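# Put a finned module and flat cover in each box

## Task

For every box: get exactly one module (small metal block with fins) into it with the fins pointing up, then lay exactly one cover (flat steel plate) flat across its top with the plate's edges parallel to the box's sides; each box must end up resting upright and flat on the table.

## Robot and tools

Robot: two FANUC CRX arms over one table. left_arm carries a Robotiq two-finger gripper; its base sits at (+0.061, +0.330, 0) m. right_arm carries a suction cup; its base sits at (0, -0.453, 0) m. Nothing may leave the table, and each arm faults if pushed too hard.

Frame: all positions are in the scene frame, in metres. The origin is at table-top height, halfway between the nominal arm bases; +x points out over the table, +z up, and left_arm is on the +y side (image left/right does not follow the arm names). Orientations are quaternions w,x,y,z. Reported poses can be off by a few centimetres, more at long reach.

The 16-number row, used by execute_actions and move, always covers both arms, each number in [-1, 1]: left dx, dy, dz, rx, ry, rz, gripper position, force_limit, speed; then right dx, dy, dz, rx, ry, rz, suction. The six pose numbers per arm are offsets, not poses: a shift and rotation from that arm's Hand target as it stood when the action or move began, along scene axes, with 1.0 = 0.6 m or 180 degrees. rx, ry, rz form one rotation vector turning about the Hand target point. Every row counts from that same start, so sending an offset again moves the arm further. Six zeros means hold (or re-request) the current Hand target. The gripper and suction numbers are absolute settings, not offsets, and 0 is a real command, so repeat the last values to keep them. Gripper position: +1 fully open (85 mm), about -0.8 pads touching, -1 squeeze until blocked. force_limit (-1 soft to +1 hard) and speed (-1 slow, about 20 mm/s, to +1 fast, about 150 mm/s) both start at +1; a fast close from a wider opening grips hardest. A new force_limit or speed only applies after the position changes by at least 0.01. Suction: above 0.01 on, otherwise off; it stays as last set.

Tools:
- execute_actions(actions, cameras): actions is a list of actions; each action is a list of up to 15 rows, one row per 1/30 s step, the final row repeated to fill 15 steps. An empty list just reports state and images.
- move(target, speed, blend, stop_force, zero, blocking, cameras): drives both end effectors in straight lines. target is one row or a list of up to 15 rows, every one an offset from the starting Hand targets (not chained). speed is in m/s, 0.002 to 1, default 0.25 (turns up to twice that in rad/s), one value or one per target. blend in m rounds corners between listed targets. stop_force in N (12 to 80, shared by both arms) ends an arm's path when it senses that much push; use it only slowly, not while turning, and leave it out when backing off a contact. zero (with stop_force) rezeroes the force reading first, default true. blocking=false returns after about 0.5 s while the move runs on (not allowed with stop_force). Paths never avoid obstacles or the other arm, lag behind, and can overshoot when fast. Results add a move: line: done, off_target, moving, held or fault, plus limits=paced (pose clipped) or limits=held (steps withheld).
- wait(seconds 0 to 10, cameras): lets time pass with commands held.
- stop(cameras): brakes the running move.
- zoom_image(camera, region [x0, y0, x1, y1] in pixels, at most 504 x 504): magnifies part of that camera's latest image.
- read_manual(section): licence texts only.
- finished_scene(scene): the current scene's number; ends it irrevocably, so the goal must already hold with the robot let go.

Cameras: cam_head_left, cam_head_right, cam_left_wrist, cam_right_wrist, each 896x504; cameras=[] gives none.

Reading results: end_effector_position and quat per arm; Hand target is the last commanded pose after clipping, and the base for the next offsets. Each step the controller limits the command to 70 mm and 16 degrees from the measured pose, so arms often stop short; send the remaining distance. Joint velocities show "within noise" when still. Gripper: the pinch point lies between the closed pads; fingers point along gripper +z and close along its y; fingertips reach 19 mm past it closed, 6 mm open. object_status 0 moving, 1 blocked while opening, 2 blocked while closing (a real grip), 3 reached the request or pads met. position_measured is in counts: 3 open, about 78 = 60 mm, 130 = 40 mm, 180 = 20 mm, 230 pads together. Suction cup: the cup point is the rim centre, facing its +z; rim 41 mm wide, needing a smooth flat surface with no edge or hole under it; the tool widens about 9 cm sideways from 3 cm behind the rim. suction_measured near 0 = no seal, 0.83 or more = airtight; part_present is 1 from 0.50 and drops below 0.45. Under vacuum a held part rides up to 16 mm nearer the tool. To release, set the part down first, turn suction off, then lift more than 22 mm. Flange force gives the estimated outside force on the tool in its own axes; no reading means none available.

Avoid: 150 N on any arm part or joint torques at 144 N m (waist, shoulder, elbow) or 36 N m (wrist joints), either of which stops that arm for 10 s; commanding past a firm contact; the two arms or tools touching; dropping or flinging parts, slamming, squeezing hard on a part still resting on something; long stretched-out holds that overheat motors (MOTOR HOT, then a long over-temperature stop). Loose objects may occasionally get nudged by outside pushes.

Each tool is called after "Emit:" as a command line: name --argument value for each argument, lists and objects as JSON in quotes; but a table of rows of numbers goes row by row, as --pt "numbers of a row", without its own name.

## Session

Emit:
execute_actions --actions '[]'

Scene clock: 0.00 s.
left_arm: end_effector_position=(+0.6890, +0.2818, +0.1864) position_measured=3 object_status=3 end_effector_quat_wxyz=(+0.329, +0.720, -0.537, +0.290) | right_arm: end_effector_position=(+0.2829, -0.2457, +0.3650) suction_measured=0.00 part_present=0 end_effector_quat_wxyz=(-0.457, -0.559, +0.607, -0.331)
Joint positions: left_arm=[0.473 0.566 -0.007 0.831 -1.476 1.114] | right_arm=[1.128 0.374 0.066 0.292 -2.434 0.417]
Joint velocities: within noise
Flange force (N): no reading
Hand target: left_arm +0.6890, +0.2818, +0.1864; +0.329, +0.720, -0.537, +0.290 | right_arm +0.2829, -0.2457, +0.3650; +0.457, +0.559, -0.607, +0.331

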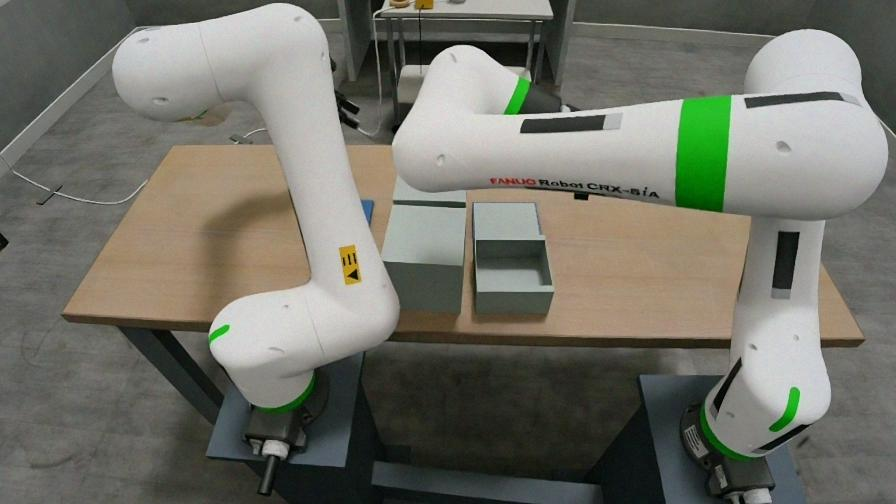

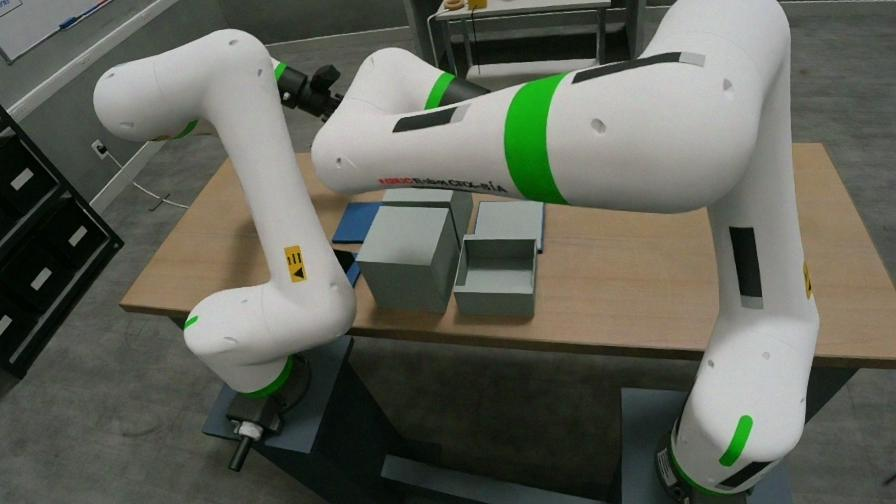

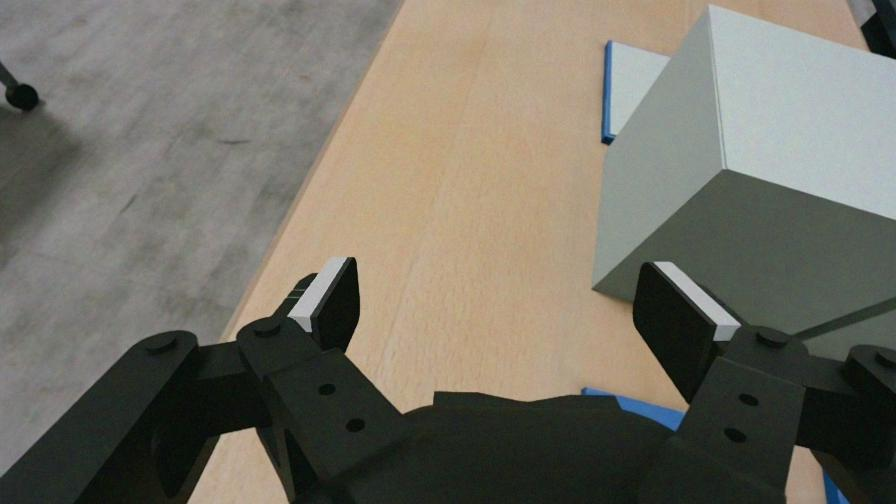

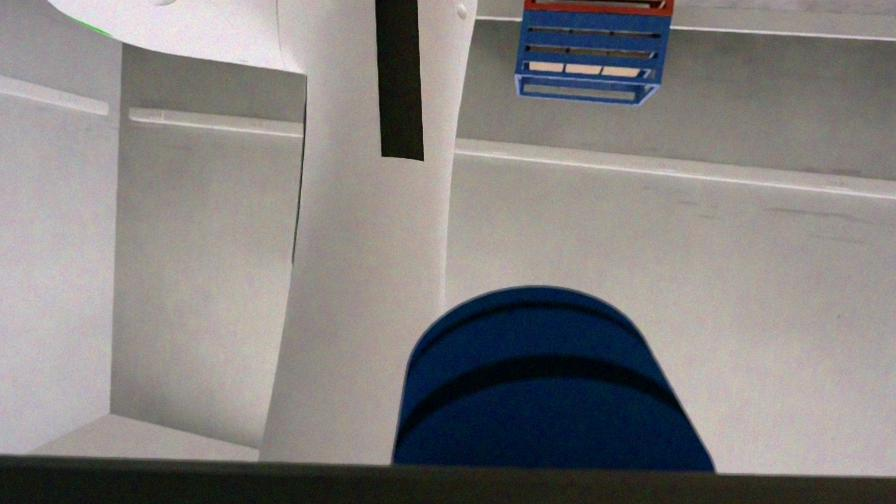

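Emit:
move --pt "0 0 0.2 0.06 0.05 0.09 0.65 -0.6 -1 0.162 -0.057 -0.025 0.2437 -0.3364 -0.4115 0" --pt "-0.115 -0.27 0.4393 0.2315 0.2041 0.3780 0.65 -0.6 -1 0.162 -0.057 -0.025 0.2437 -0.3364 -0.4115 0" --speed 0.4

Scene clock: 6.20 s.
left_arm: end_effector_position=(+0.6200, +0.1198, +0.4500) position_measured=48 object_status=3 end_effector_quat_wxyz=(+0.000, +1.000, +0.000, +0.000) | right_arm: end_effector_position=(+0.3801, -0.2799, +0.3500) suction_measured=0.00 part_present=0 end_effector_quat_wxyz=(+0.000, +0.000, +1.000, +0.000)
Joint positions: left_arm=[-0.118 0.571 1.141 0 -2.142 3.282] | right_arm=[0.702 -0.072 0.047 0 -1.69 -0.744]
Joint velocities: within noise
Flange force (N): left_arm=no reading | right_arm=[5.2 -1.5 -0.7]
Hand target: left_arm +0.6200, +0.1198, +0.4500; +0.000, +1.000, +0.000, +0.000 | right_arm +0.3801, -0.2799, +0.3500; +0.000, +0.000, +1.000, +0.000
Off the commanded pose: left_arm 0.000 m, 0 deg | right_arm 0.000 m, 0 deg.
move: done

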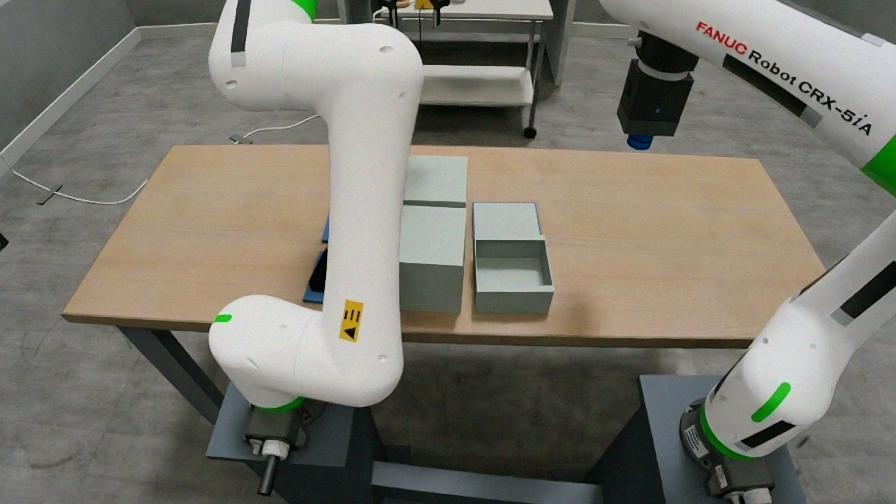

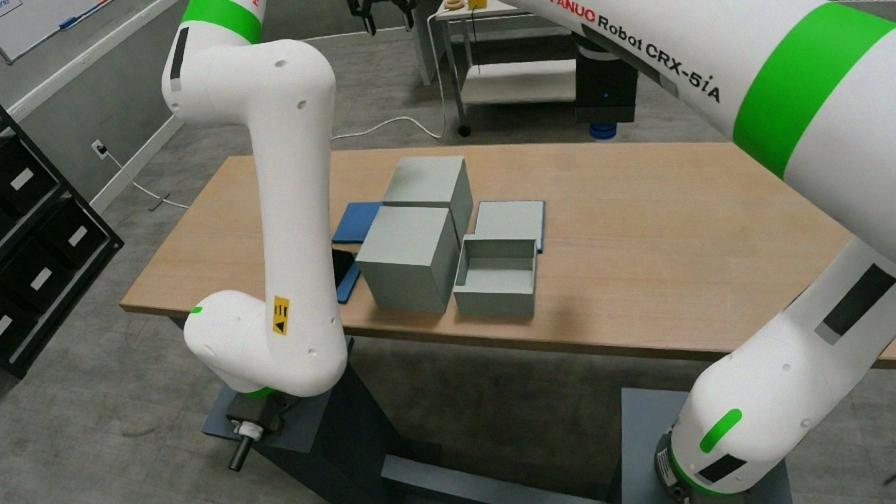

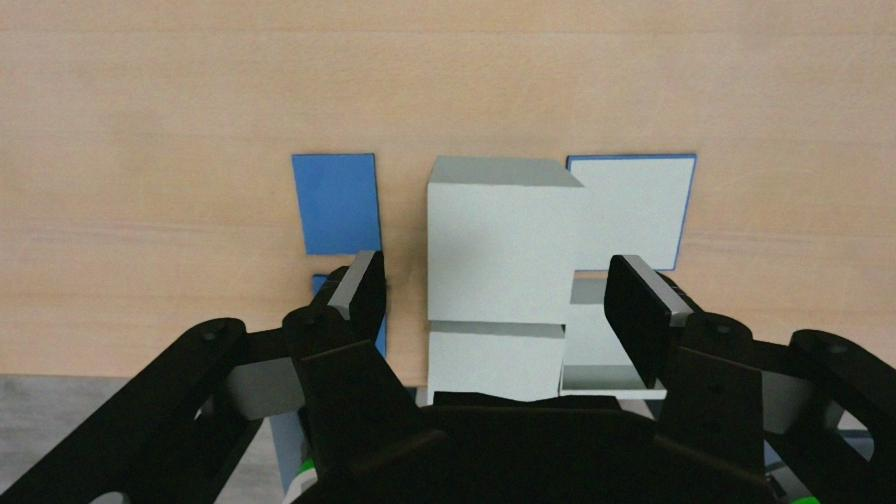

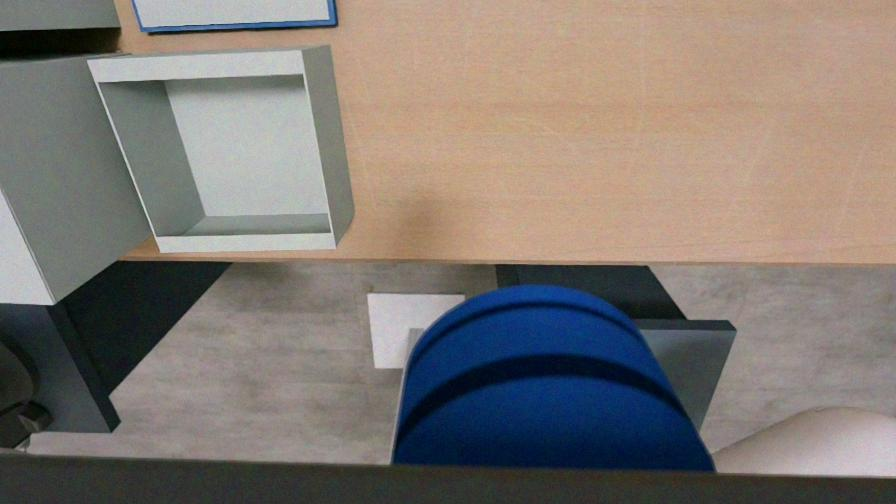

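Emit:
move --target '[-0.3667,0.30,0,0,0,0,0.65,-0.6,-1, 0.0248,0.2,0,0,0,0,0]' --speed 0.3

Emit:
zoom_image --camera "cam_left_wrist" --region '[380, 50, 640, 300]'

Scene clock: 8.40 s.
left_arm: end_effector_position=(+0.4000, +0.2997, +0.4500) position_measured=48 object_status=3 end_effector_quat_wxyz=(+0.000, +1.000, +0.000, +0.000) | right_arm: end_effector_position=(+0.3950, -0.1599, +0.3500) suction_measured=0.00 part_present=0 end_effector_quat_wxyz=(+0.000, +0.000, +1.000, +0.000)
Joint positions: left_arm=[0.324 -0.191 0.228 0 -1.99 2.84] | right_arm=[0.864 0.118 0.241 0 -1.694 -0.906]
Joint velocities: within noise
Flange force (N): left_arm=[-3.1 0.6 1.7] | right_arm=[4.7 -3.4 -1.1]
Hand target: left_arm +0.4000, +0.2998, +0.4500; +0.000, +1.000, +0.000, +0.000 | right_arm +0.3950, -0.1599, +0.3500; +0.000, +0.000, +1.000, +0.000
Off the commanded pose: left_arm 0.000 m, 0 deg | right_arm 0.000 m, 0 deg.
move: done

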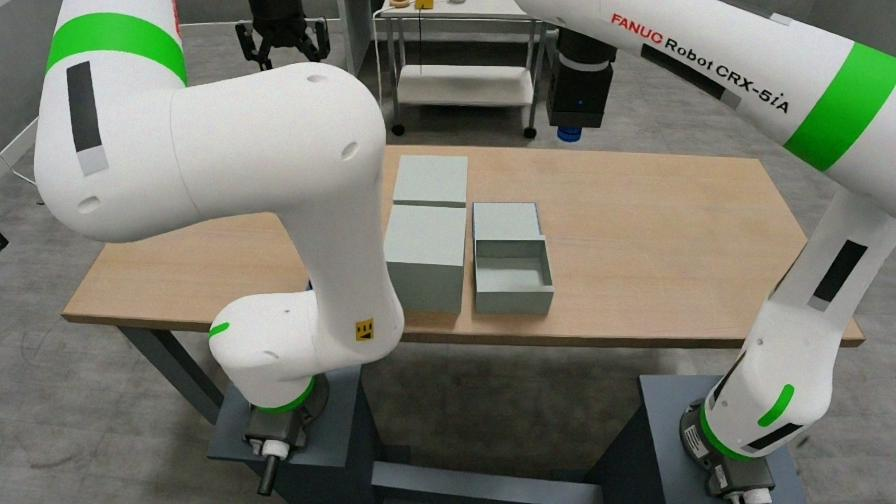

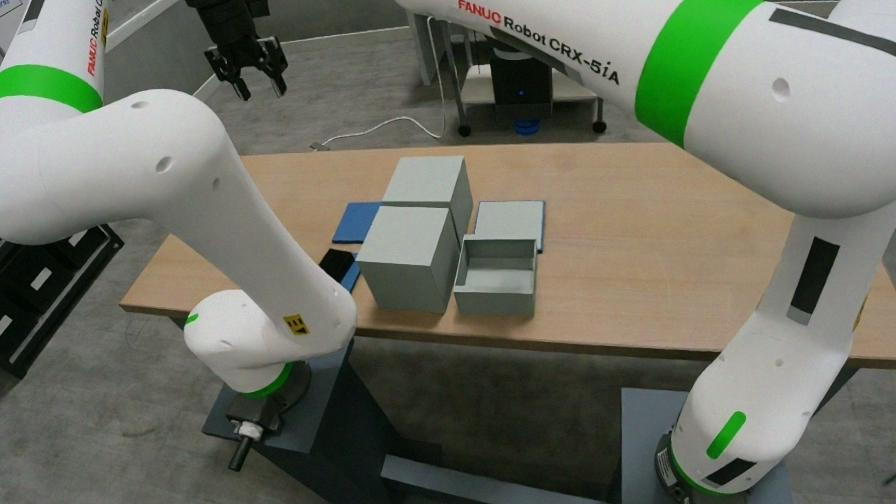

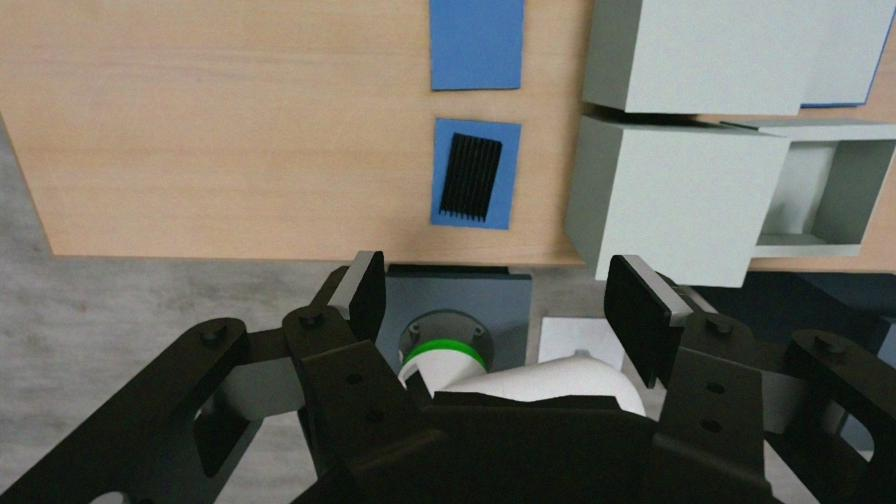

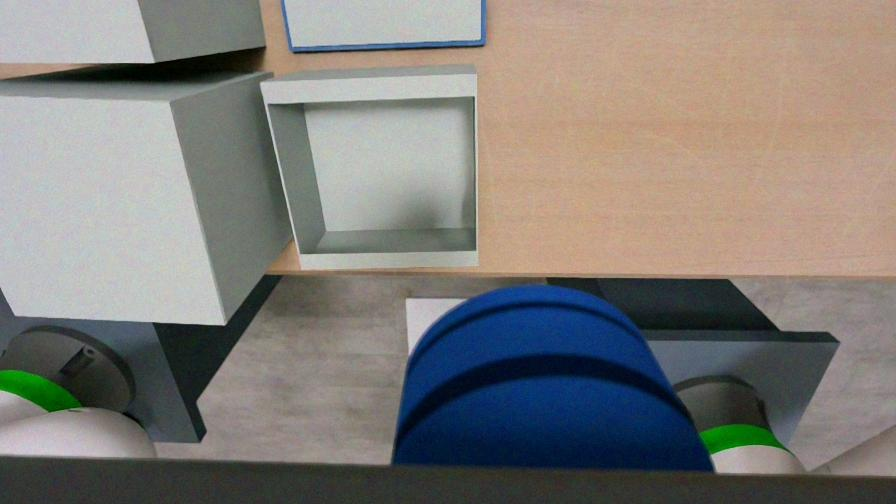

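Scaled by 1.938 from the camera's 896x504 image, which has a finer 1280x720 frame.

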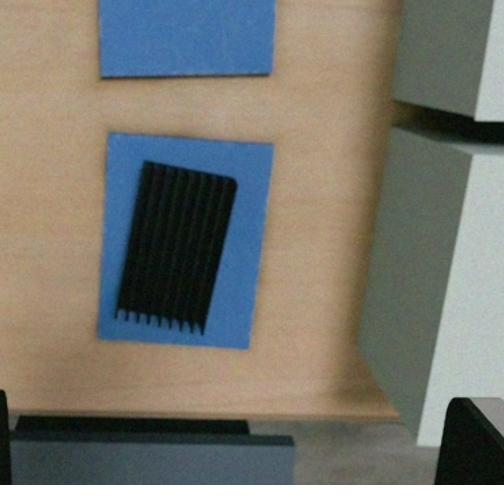

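Emit:
execute_actions --actions '[]'

Scene clock: 9.40 s.
left_arm: end_effector_position=(+0.4000, +0.2998, +0.4500) position_measured=48 object_status=3 end_effector_quat_wxyz=(+0.000, +1.000, +0.000, +0.000) | right_arm: end_effector_position=(+0.3950, -0.1599, +0.3500) suction_measured=0.00 part_present=0 end_effector_quat_wxyz=(+0.000, +0.000, +1.000, +0.000)
Joint positions: left_arm=[0.325 -0.191 0.228 0 -1.99 2.84] | right_arm=[0.864 0.118 0.241 0 -1.694 -0.906]
Joint velocities: within noise
Flange force (N): left_arm=[-3.4 -0.2 1.3] | right_arm=[6.0 -4.4 0.1]
Hand target: left_arm +0.4000, +0.2998, +0.4500; +0.000, +1.000, +0.000, +0.000 | right_arm +0.3950, -0.1599, +0.3500; +0.000, +0.000, +1.000, +0.000
Off the commanded pose: left_arm 0.000 m, 0 deg | right_arm 0.000 m, 0 deg.

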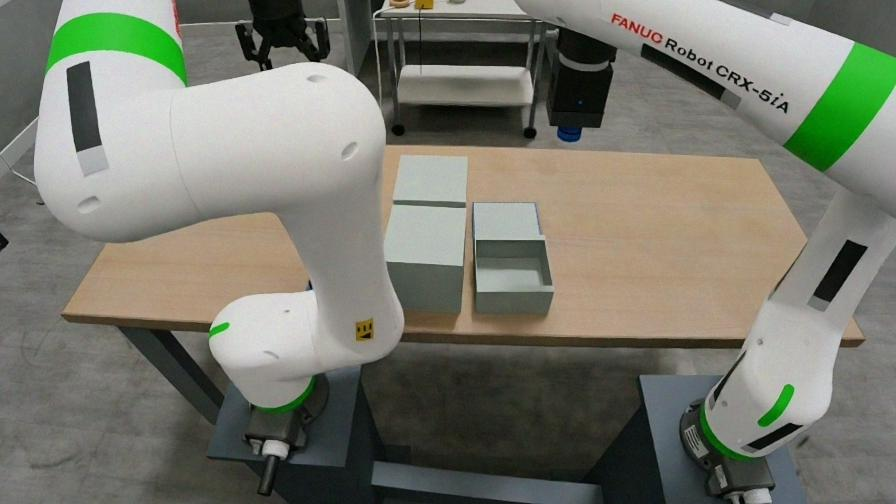

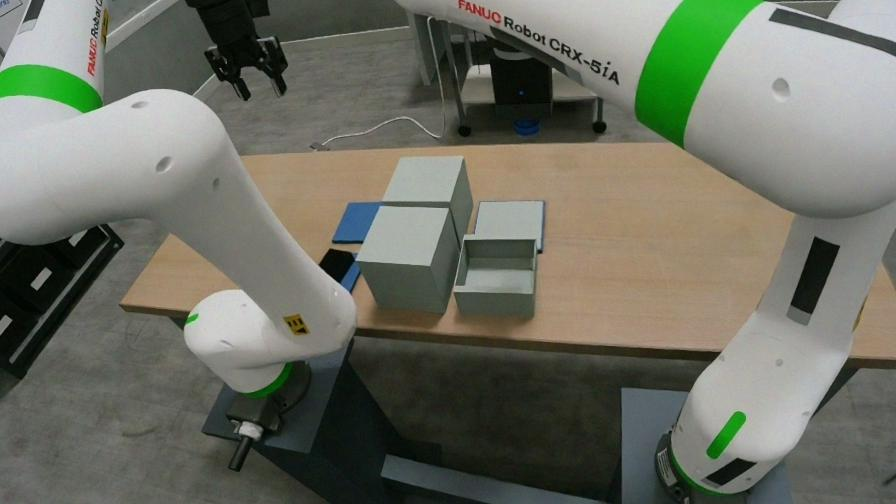

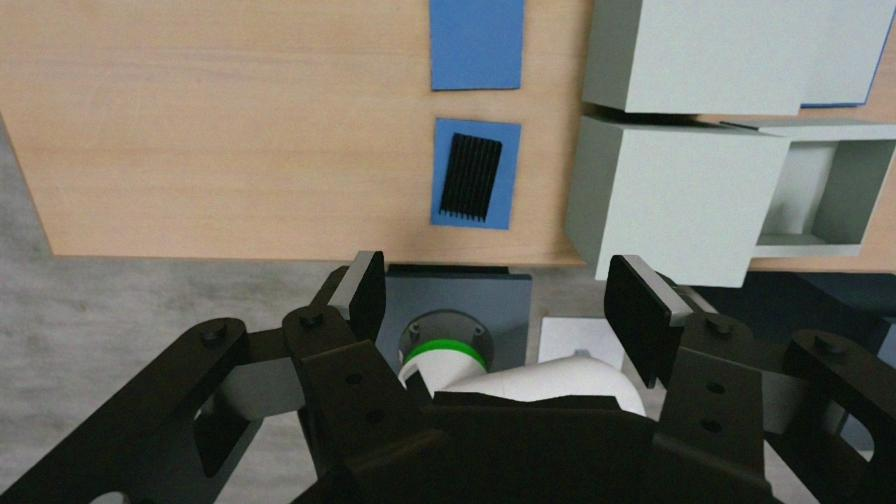

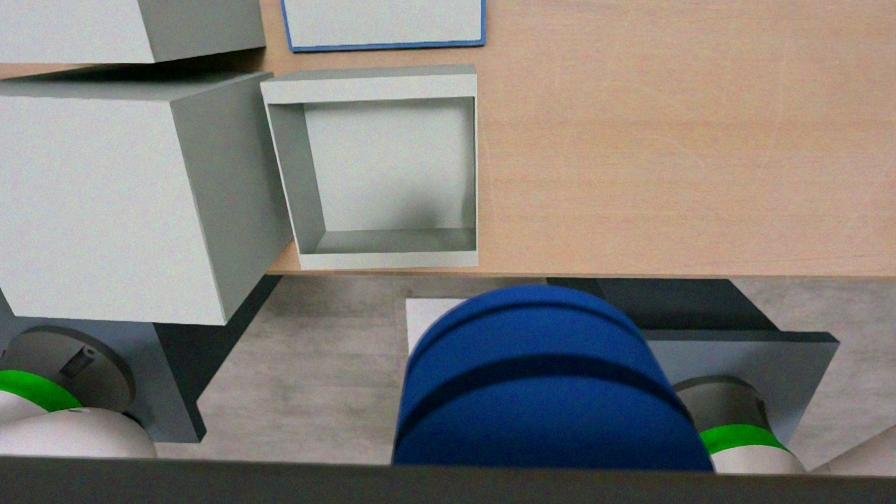

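Emit:
zoom_image --camera "cam_left_wrist" --region '[420, 100, 540, 240]'

Emit:
zoom_image --camera "cam_left_wrist" --region '[560, 0, 896, 300]'

Emit:
zoom_image --camera "cam_head_right" --region '[300, 140, 580, 330]'

Scaled by 3.600 from the camera's 896x504 image, which has a finer 1280x720 frame.

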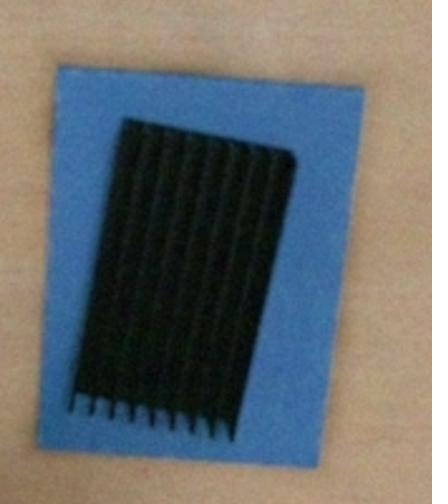

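Scaled by 1.500 from the camera's 896x504 image, which has a finer 1280x720 frame.

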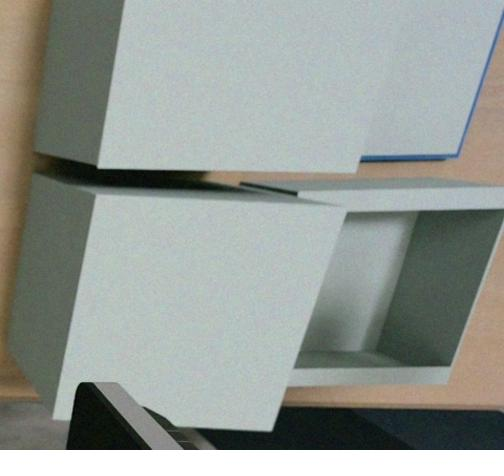

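Scaled by 1.800 from the camera's 896x504 image, which has a finer 1280x720 frame.

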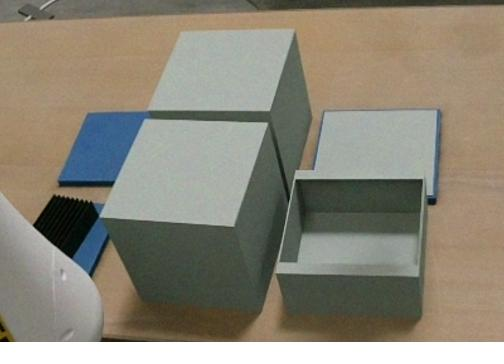

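Emit:
move --target '[-0.1027, 0.0017, -0.3333, 0, 0, -0.0572, 0.65, -0.6, -1, -0.0583, -0.3333, 0.1167, 0, 0, 0, 0]' --speed 0.25 --cameras '["cam_left_wrist", "cam_head_right"]'

Scene clock: 12.67 s.
left_arm: end_effector_position=(+0.3384, +0.3008, +0.2500) position_measured=48 object_status=3 end_effector_quat_wxyz=(+0.000, +0.996, -0.090, +0.000) | right_arm: end_effector_position=(+0.3600, -0.3599, +0.4201) suction_measured=0.00 part_present=0 end_effector_quat_wxyz=(+0.000, +0.000, +1.000, +0.000)
Joint positions: left_arm=[0.401 -0.462 -0.438 0 -1.595 2.584] | right_arm=[0.569 -0.154 0.141 0 -1.865 -0.61]
Joint velocities: within noise
Flange force (N): left_arm=[-0.7 1.9 0.2] | right_arm=[5.0 -1.2 -0.2]
Hand target: left_arm +0.3384, +0.3008, +0.2500; +0.000, +0.996, -0.090, +0.000 | right_arm +0.3600, -0.3599, +0.4201; +0.000, +0.000, +1.000, +0.000
Off the commanded pose: left_arm 0.000 m, 0 deg | right_arm 0.000 m, 0 deg.
move: done
Images, in order (width x height): cam_head_right 896x504, cam_left_wrist 896x504.

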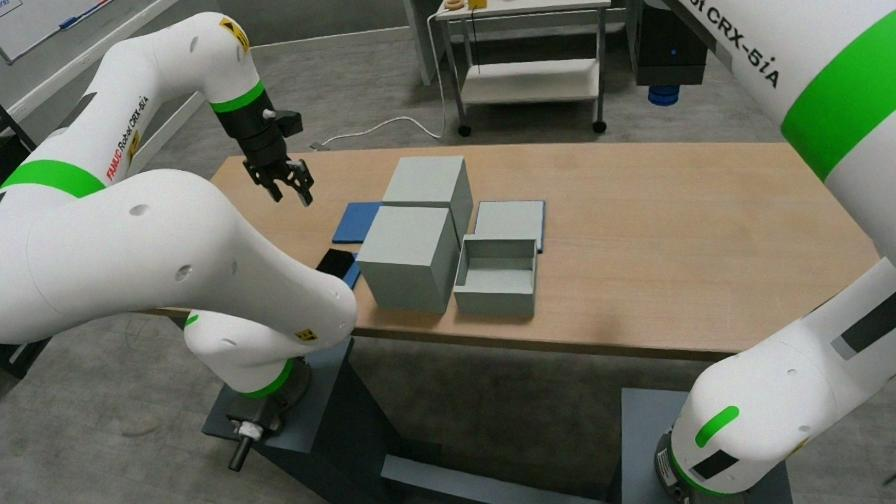

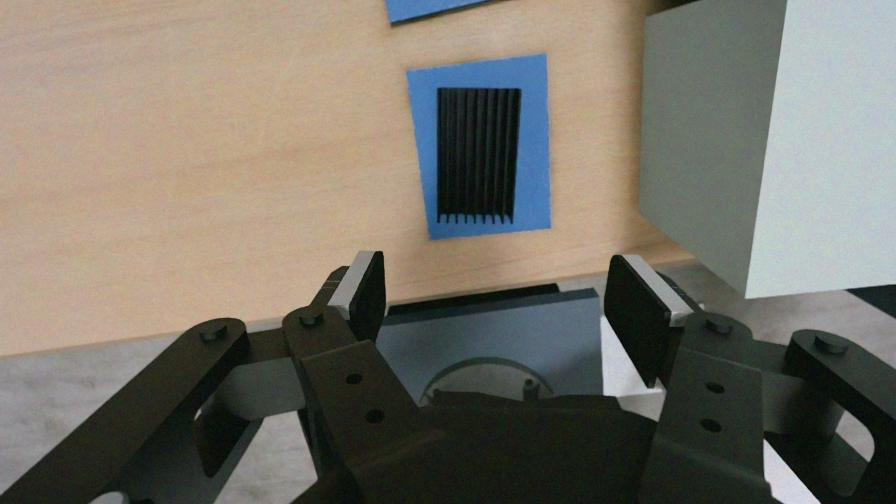

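Emit:
zoom_image --camera "cam_left_wrist" --region '[400, 60, 560, 240]'

Scaled by 2.800 from the camera's 896x504 image, which has a finer 1280x720 frame.

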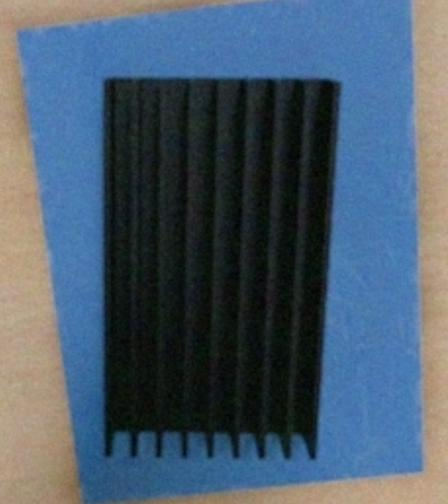

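Emit:
move --pt "0 0 -0.2667 0 0 0 0.65 -0.6 -1 0 0 0 0 0 0 0" --pt "0 0 -0.3392 0 0 0 0.65 -0.6 -1 0 0 0 0 0 0 0" --speed '[0.2, 0.04]' --cameras '["cam_left_wrist"]'

Scene clock: 15.80 s.
left_arm: end_effector_position=(+0.3384, +0.3008, +0.0465) position_measured=48 object_status=3 end_effector_quat_wxyz=(+0.000, +0.996, -0.090, +0.000) | right_arm: end_effector_position=(+0.3600, -0.3599, +0.4201) suction_measured=0.00 part_present=0 end_effector_quat_wxyz=(+0.000, +0.000, +1.000, +0.000)
Joint positions: left_arm=[0.401 -0.307 -0.836 0 -1.042 2.584] | right_arm=[0.569 -0.154 0.141 0 -1.865 -0.61]
Joint velocities: within noise
Flange force (N): left_arm=[-4.3 0.7 -3.4] | right_arm=[5.3 -0.9 0.8]
Hand target: left_arm +0.3384, +0.3008, +0.0465; +0.000, +0.996, -0.090, +0.000 | right_arm +0.3600, -0.3599, +0.4201; +0.000, +0.000, +1.000, +0.000
Off the commanded pose: left_arm 0.000 m, 0 deg | right_arm 0.000 m, 0 deg.
move: done
Images, in order (width x height): cam_left_wrist 896x504.

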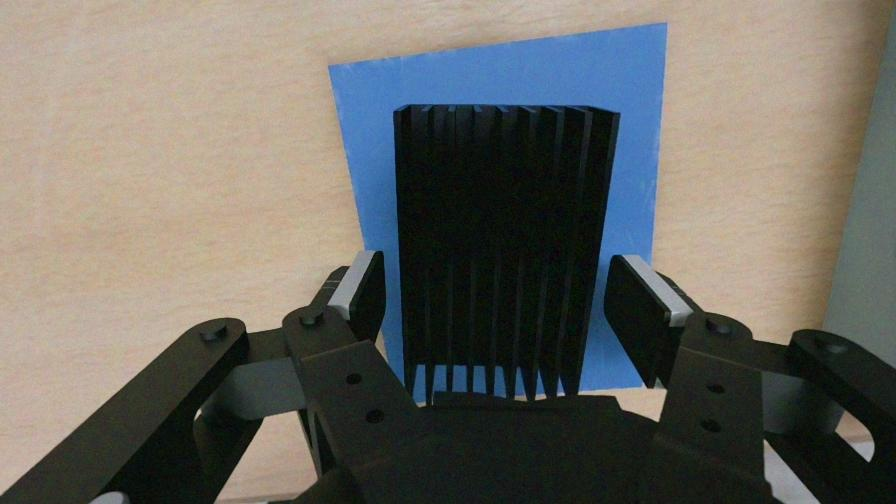

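Emit:
execute_actions --actions '[[[0,0,0,0,0,0,-1,-0.6,-1,0,0,0,0,0,0,0]],[[0,0,0,0,0,0,-1,-0.6,-1,0,0,0,0,0,0,0]]]' --cameras '["cam_left_wrist"]'

Scene clock: 17.43 s.
left_arm: end_effector_position=(+0.3384, +0.3008, +0.0465) position_measured=79 object_status=2 end_effector_quat_wxyz=(+0.000, +0.996, -0.090, +0.000) | right_arm: end_effector_position=(+0.3600, -0.3599, +0.4201) suction_measured=0.00 part_present=0 end_effector_quat_wxyz=(+0.000, +0.000, +1.000, +0.000)
Joint positions: left_arm=[0.401 -0.307 -0.836 0 -1.042 2.584] | right_arm=[0.569 -0.154 0.141 0 -1.865 -0.61]
Joint velocities: within noise
Flange force (N): left_arm=[-9.1 -0.2 -20.6] | right_arm=[5.0 -0.6 0.5]
Flange force at the end of the 1st action (N): left_arm=[-2.3 0.5 -1.9] | right_arm=[4.6 -0.8 -0.5]
Hand target: left_arm +0.3384, +0.3008, +0.0465; +0.000, +0.996, -0.090, +0.000 | right_arm +0.3600, -0.3599, +0.4201; +0.000, +0.000, +1.000, +0.000
Off the commanded pose: left_arm 0.000 m, 0 deg | right_arm 0.000 m, 0 deg.
Images, in order (width x height): cam_left_wrist 896x504.

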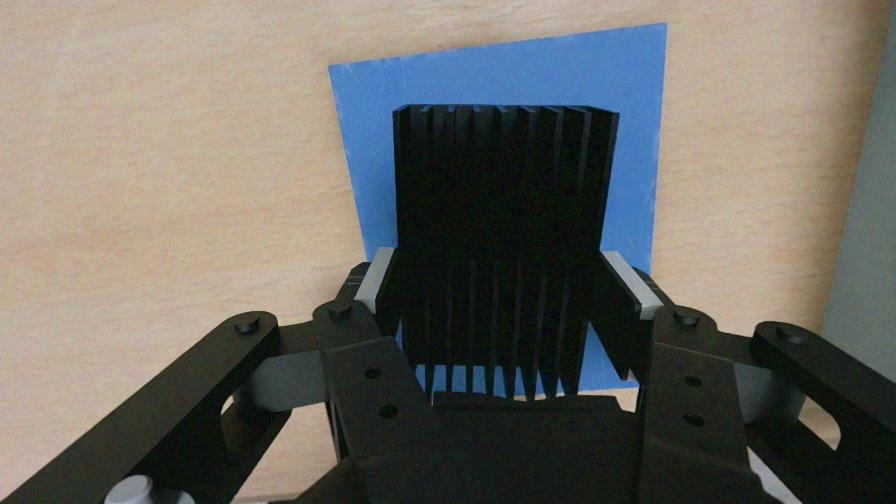

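Emit:
move --pt "0 0 0.0333 0 0 0 -1 -0.6 -1 0 0 0 0 0 0 0" --pt "0 0 0.34 0 0 0 -1 -0.6 -1 0 0 0 0 0 0 0" --pt "-0.0023 -0.6463 0.34 0 0 0.035 -1 -0.6 -1 0 0 0 0 0 0 0" --speed '[0.03, 0.2, 0.22]' --blend '[0, 0.03, 0]'

Scene clock: 23.57 s.
left_arm: end_effector_position=(+0.3370, -0.0870, +0.2505) position_measured=79 object_status=2 end_effector_quat_wxyz=(+0.000, +0.999, -0.035, +0.000) | right_arm: end_effector_position=(+0.3600, -0.3599, +0.4201) suction_measured=0.00 part_present=0 end_effector_quat_wxyz=(+0.000, +0.000, +1.000, +0.000)
Joint positions: left_arm=[-0.7 0.133 0.066 0 -1.505 3.795] | right_arm=[0.569 -0.154 0.141 0 -1.865 -0.61]
Joint velocities: within noise
Flange force (N): left_arm=[-4.4 -4.5 3.0] | right_arm=[4.6 -1.0 0.0]
Hand target: left_arm +0.3370, -0.0870, +0.2505; +0.000, +0.999, -0.035, +0.000 | right_arm +0.3600, -0.3599, +0.4201; +0.000, +0.000, +1.000, +0.000
Off the commanded pose: left_arm 0.000 m, 0 deg | right_arm 0.000 m, 0 deg.
move: done

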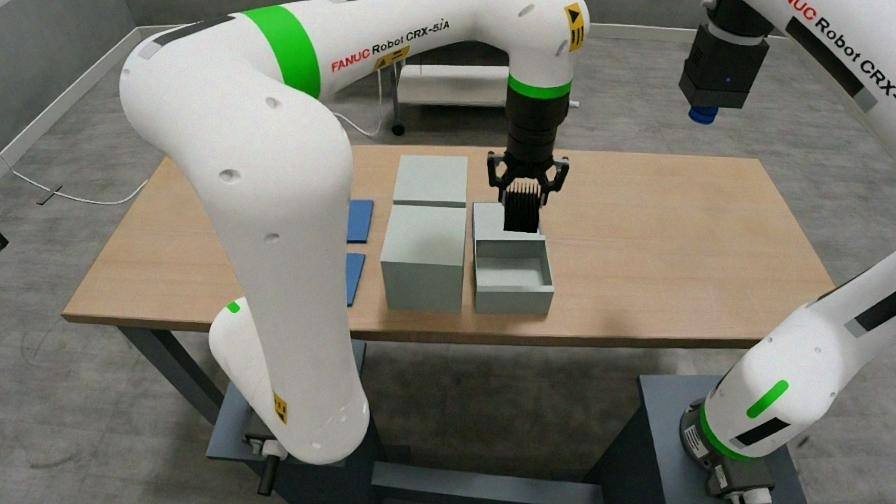

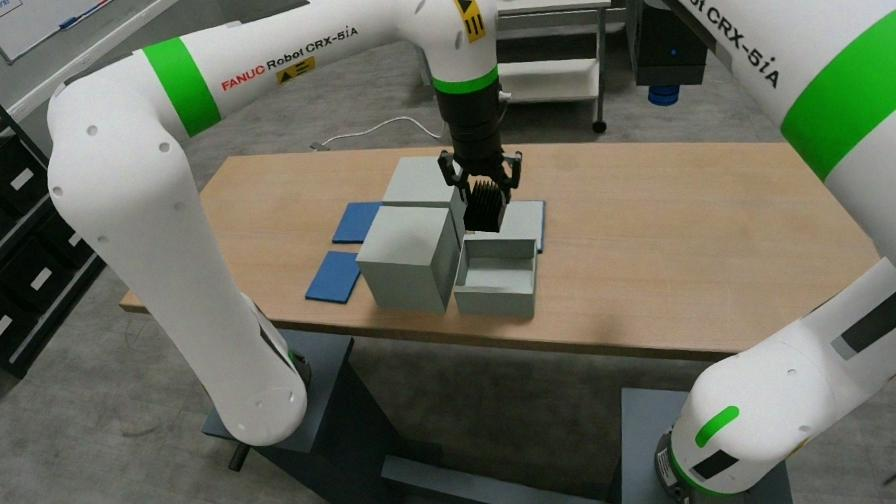

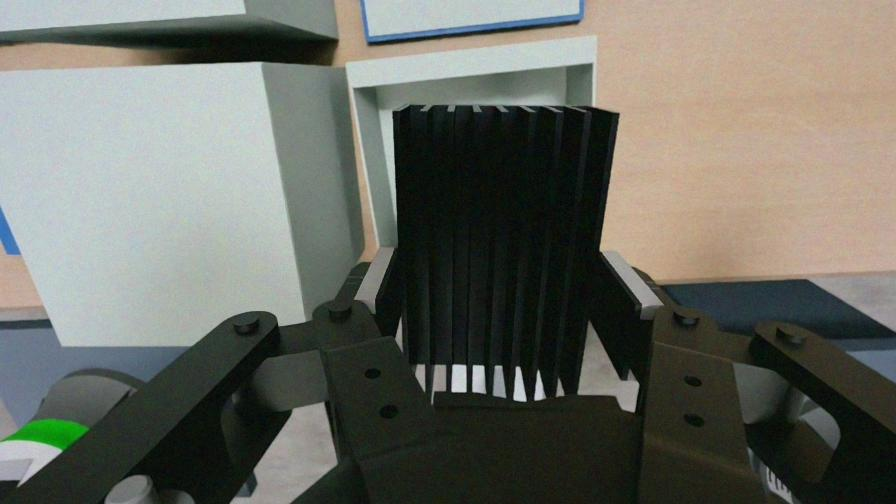

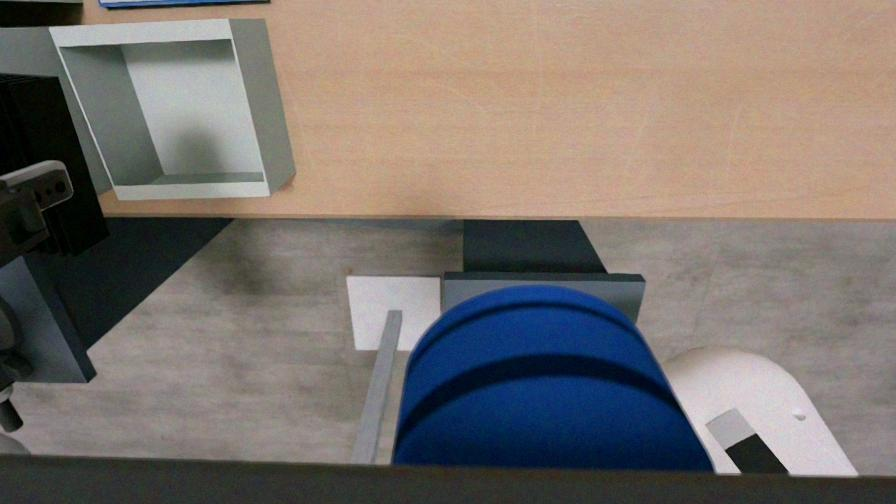

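Emit:
move --pt "-0.0057 0.0023 -0.19 0 0 0.0139 -1 -0.6 -1 0 0 0 0 0 0 0" --speed '[0.12]'

Emit:
zoom_image --camera "cam_right_wrist" --region '[0, 0, 336, 240]'

Scene clock: 25.63 s.
left_arm: end_effector_position=(+0.3336, -0.0856, +0.1365) position_measured=79 object_status=2 end_effector_quat_wxyz=(+0.000, +1.000, -0.013, +0.000) | right_arm: end_effector_position=(+0.3600, -0.3599, +0.4201) suction_measured=0.00 part_present=0 end_effector_quat_wxyz=(+0.000, +0.000, +1.000, +0.000)
Joint positions: left_arm=[-0.703 0.18 -0.151 0 -1.241 3.841] | right_arm=[0.569 -0.154 0.141 0 -1.865 -0.61]
Joint velocities: within noise
Flange force (N): left_arm=[-3.1 -4.1 0.6] | right_arm=[4.6 -0.9 0.1]
Hand target: left_arm +0.3336, -0.0856, +0.1365; +0.000, +1.000, -0.013, +0.000 | right_arm +0.3600, -0.3599, +0.4201; +0.000, +0.000, +1.000, +0.000
Off the commanded pose: left_arm 0.000 m, 0 deg | right_arm 0.000 m, 0 deg.
move: done

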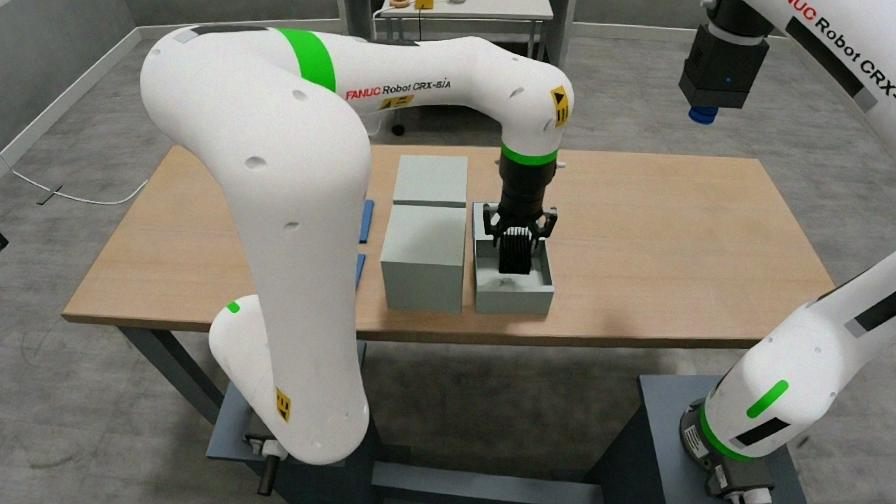

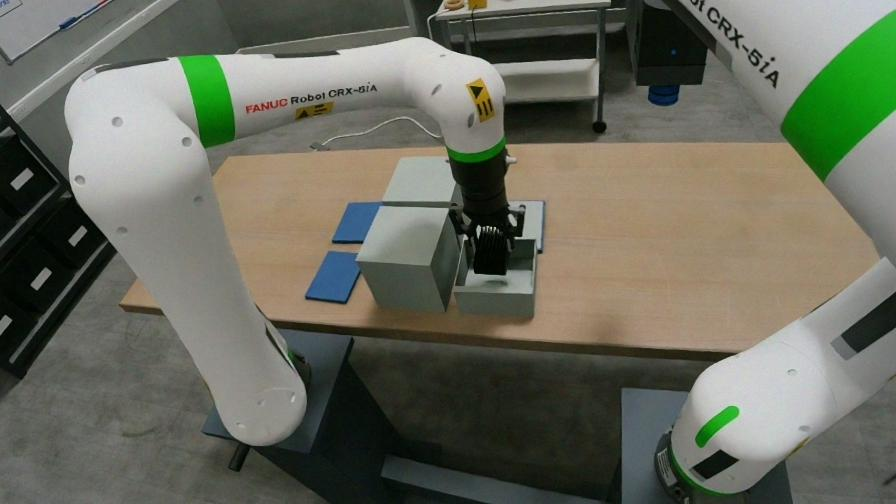

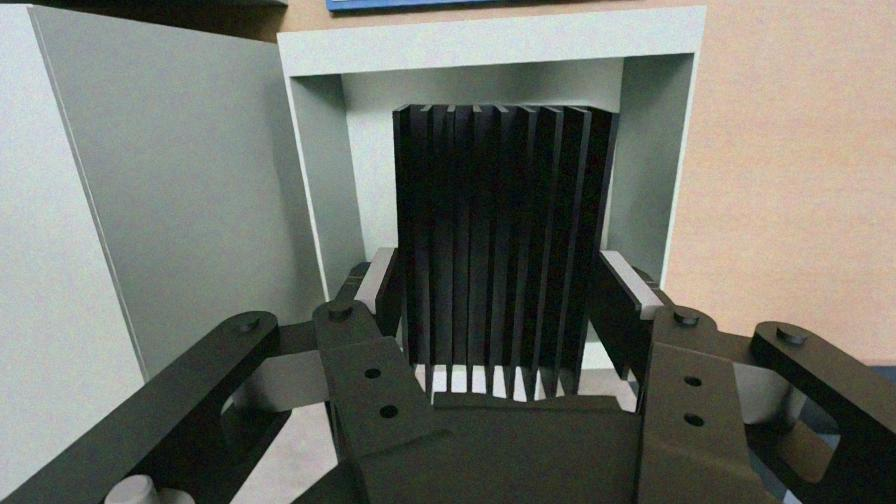

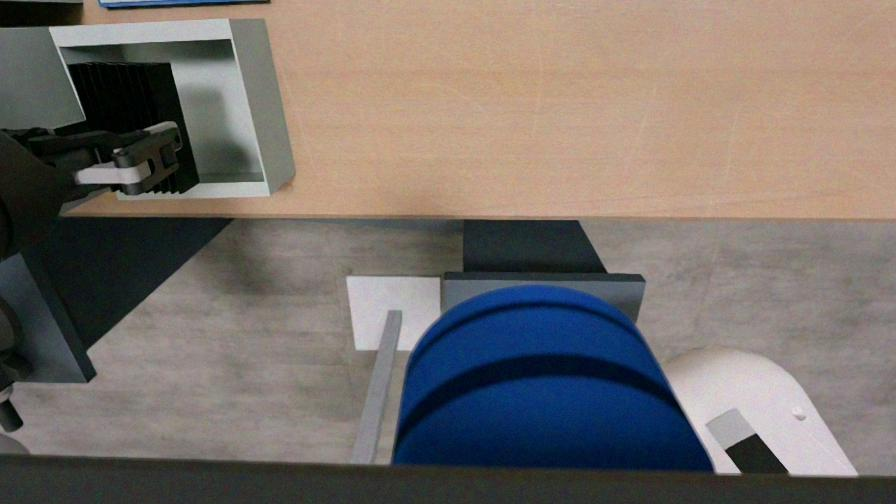

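Scaled by 1.500 from the camera's 896x504 image, which has a finer 1280x720 frame.

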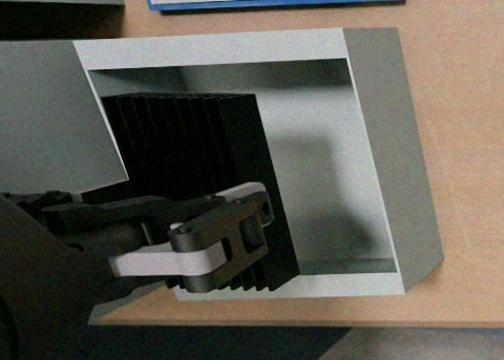

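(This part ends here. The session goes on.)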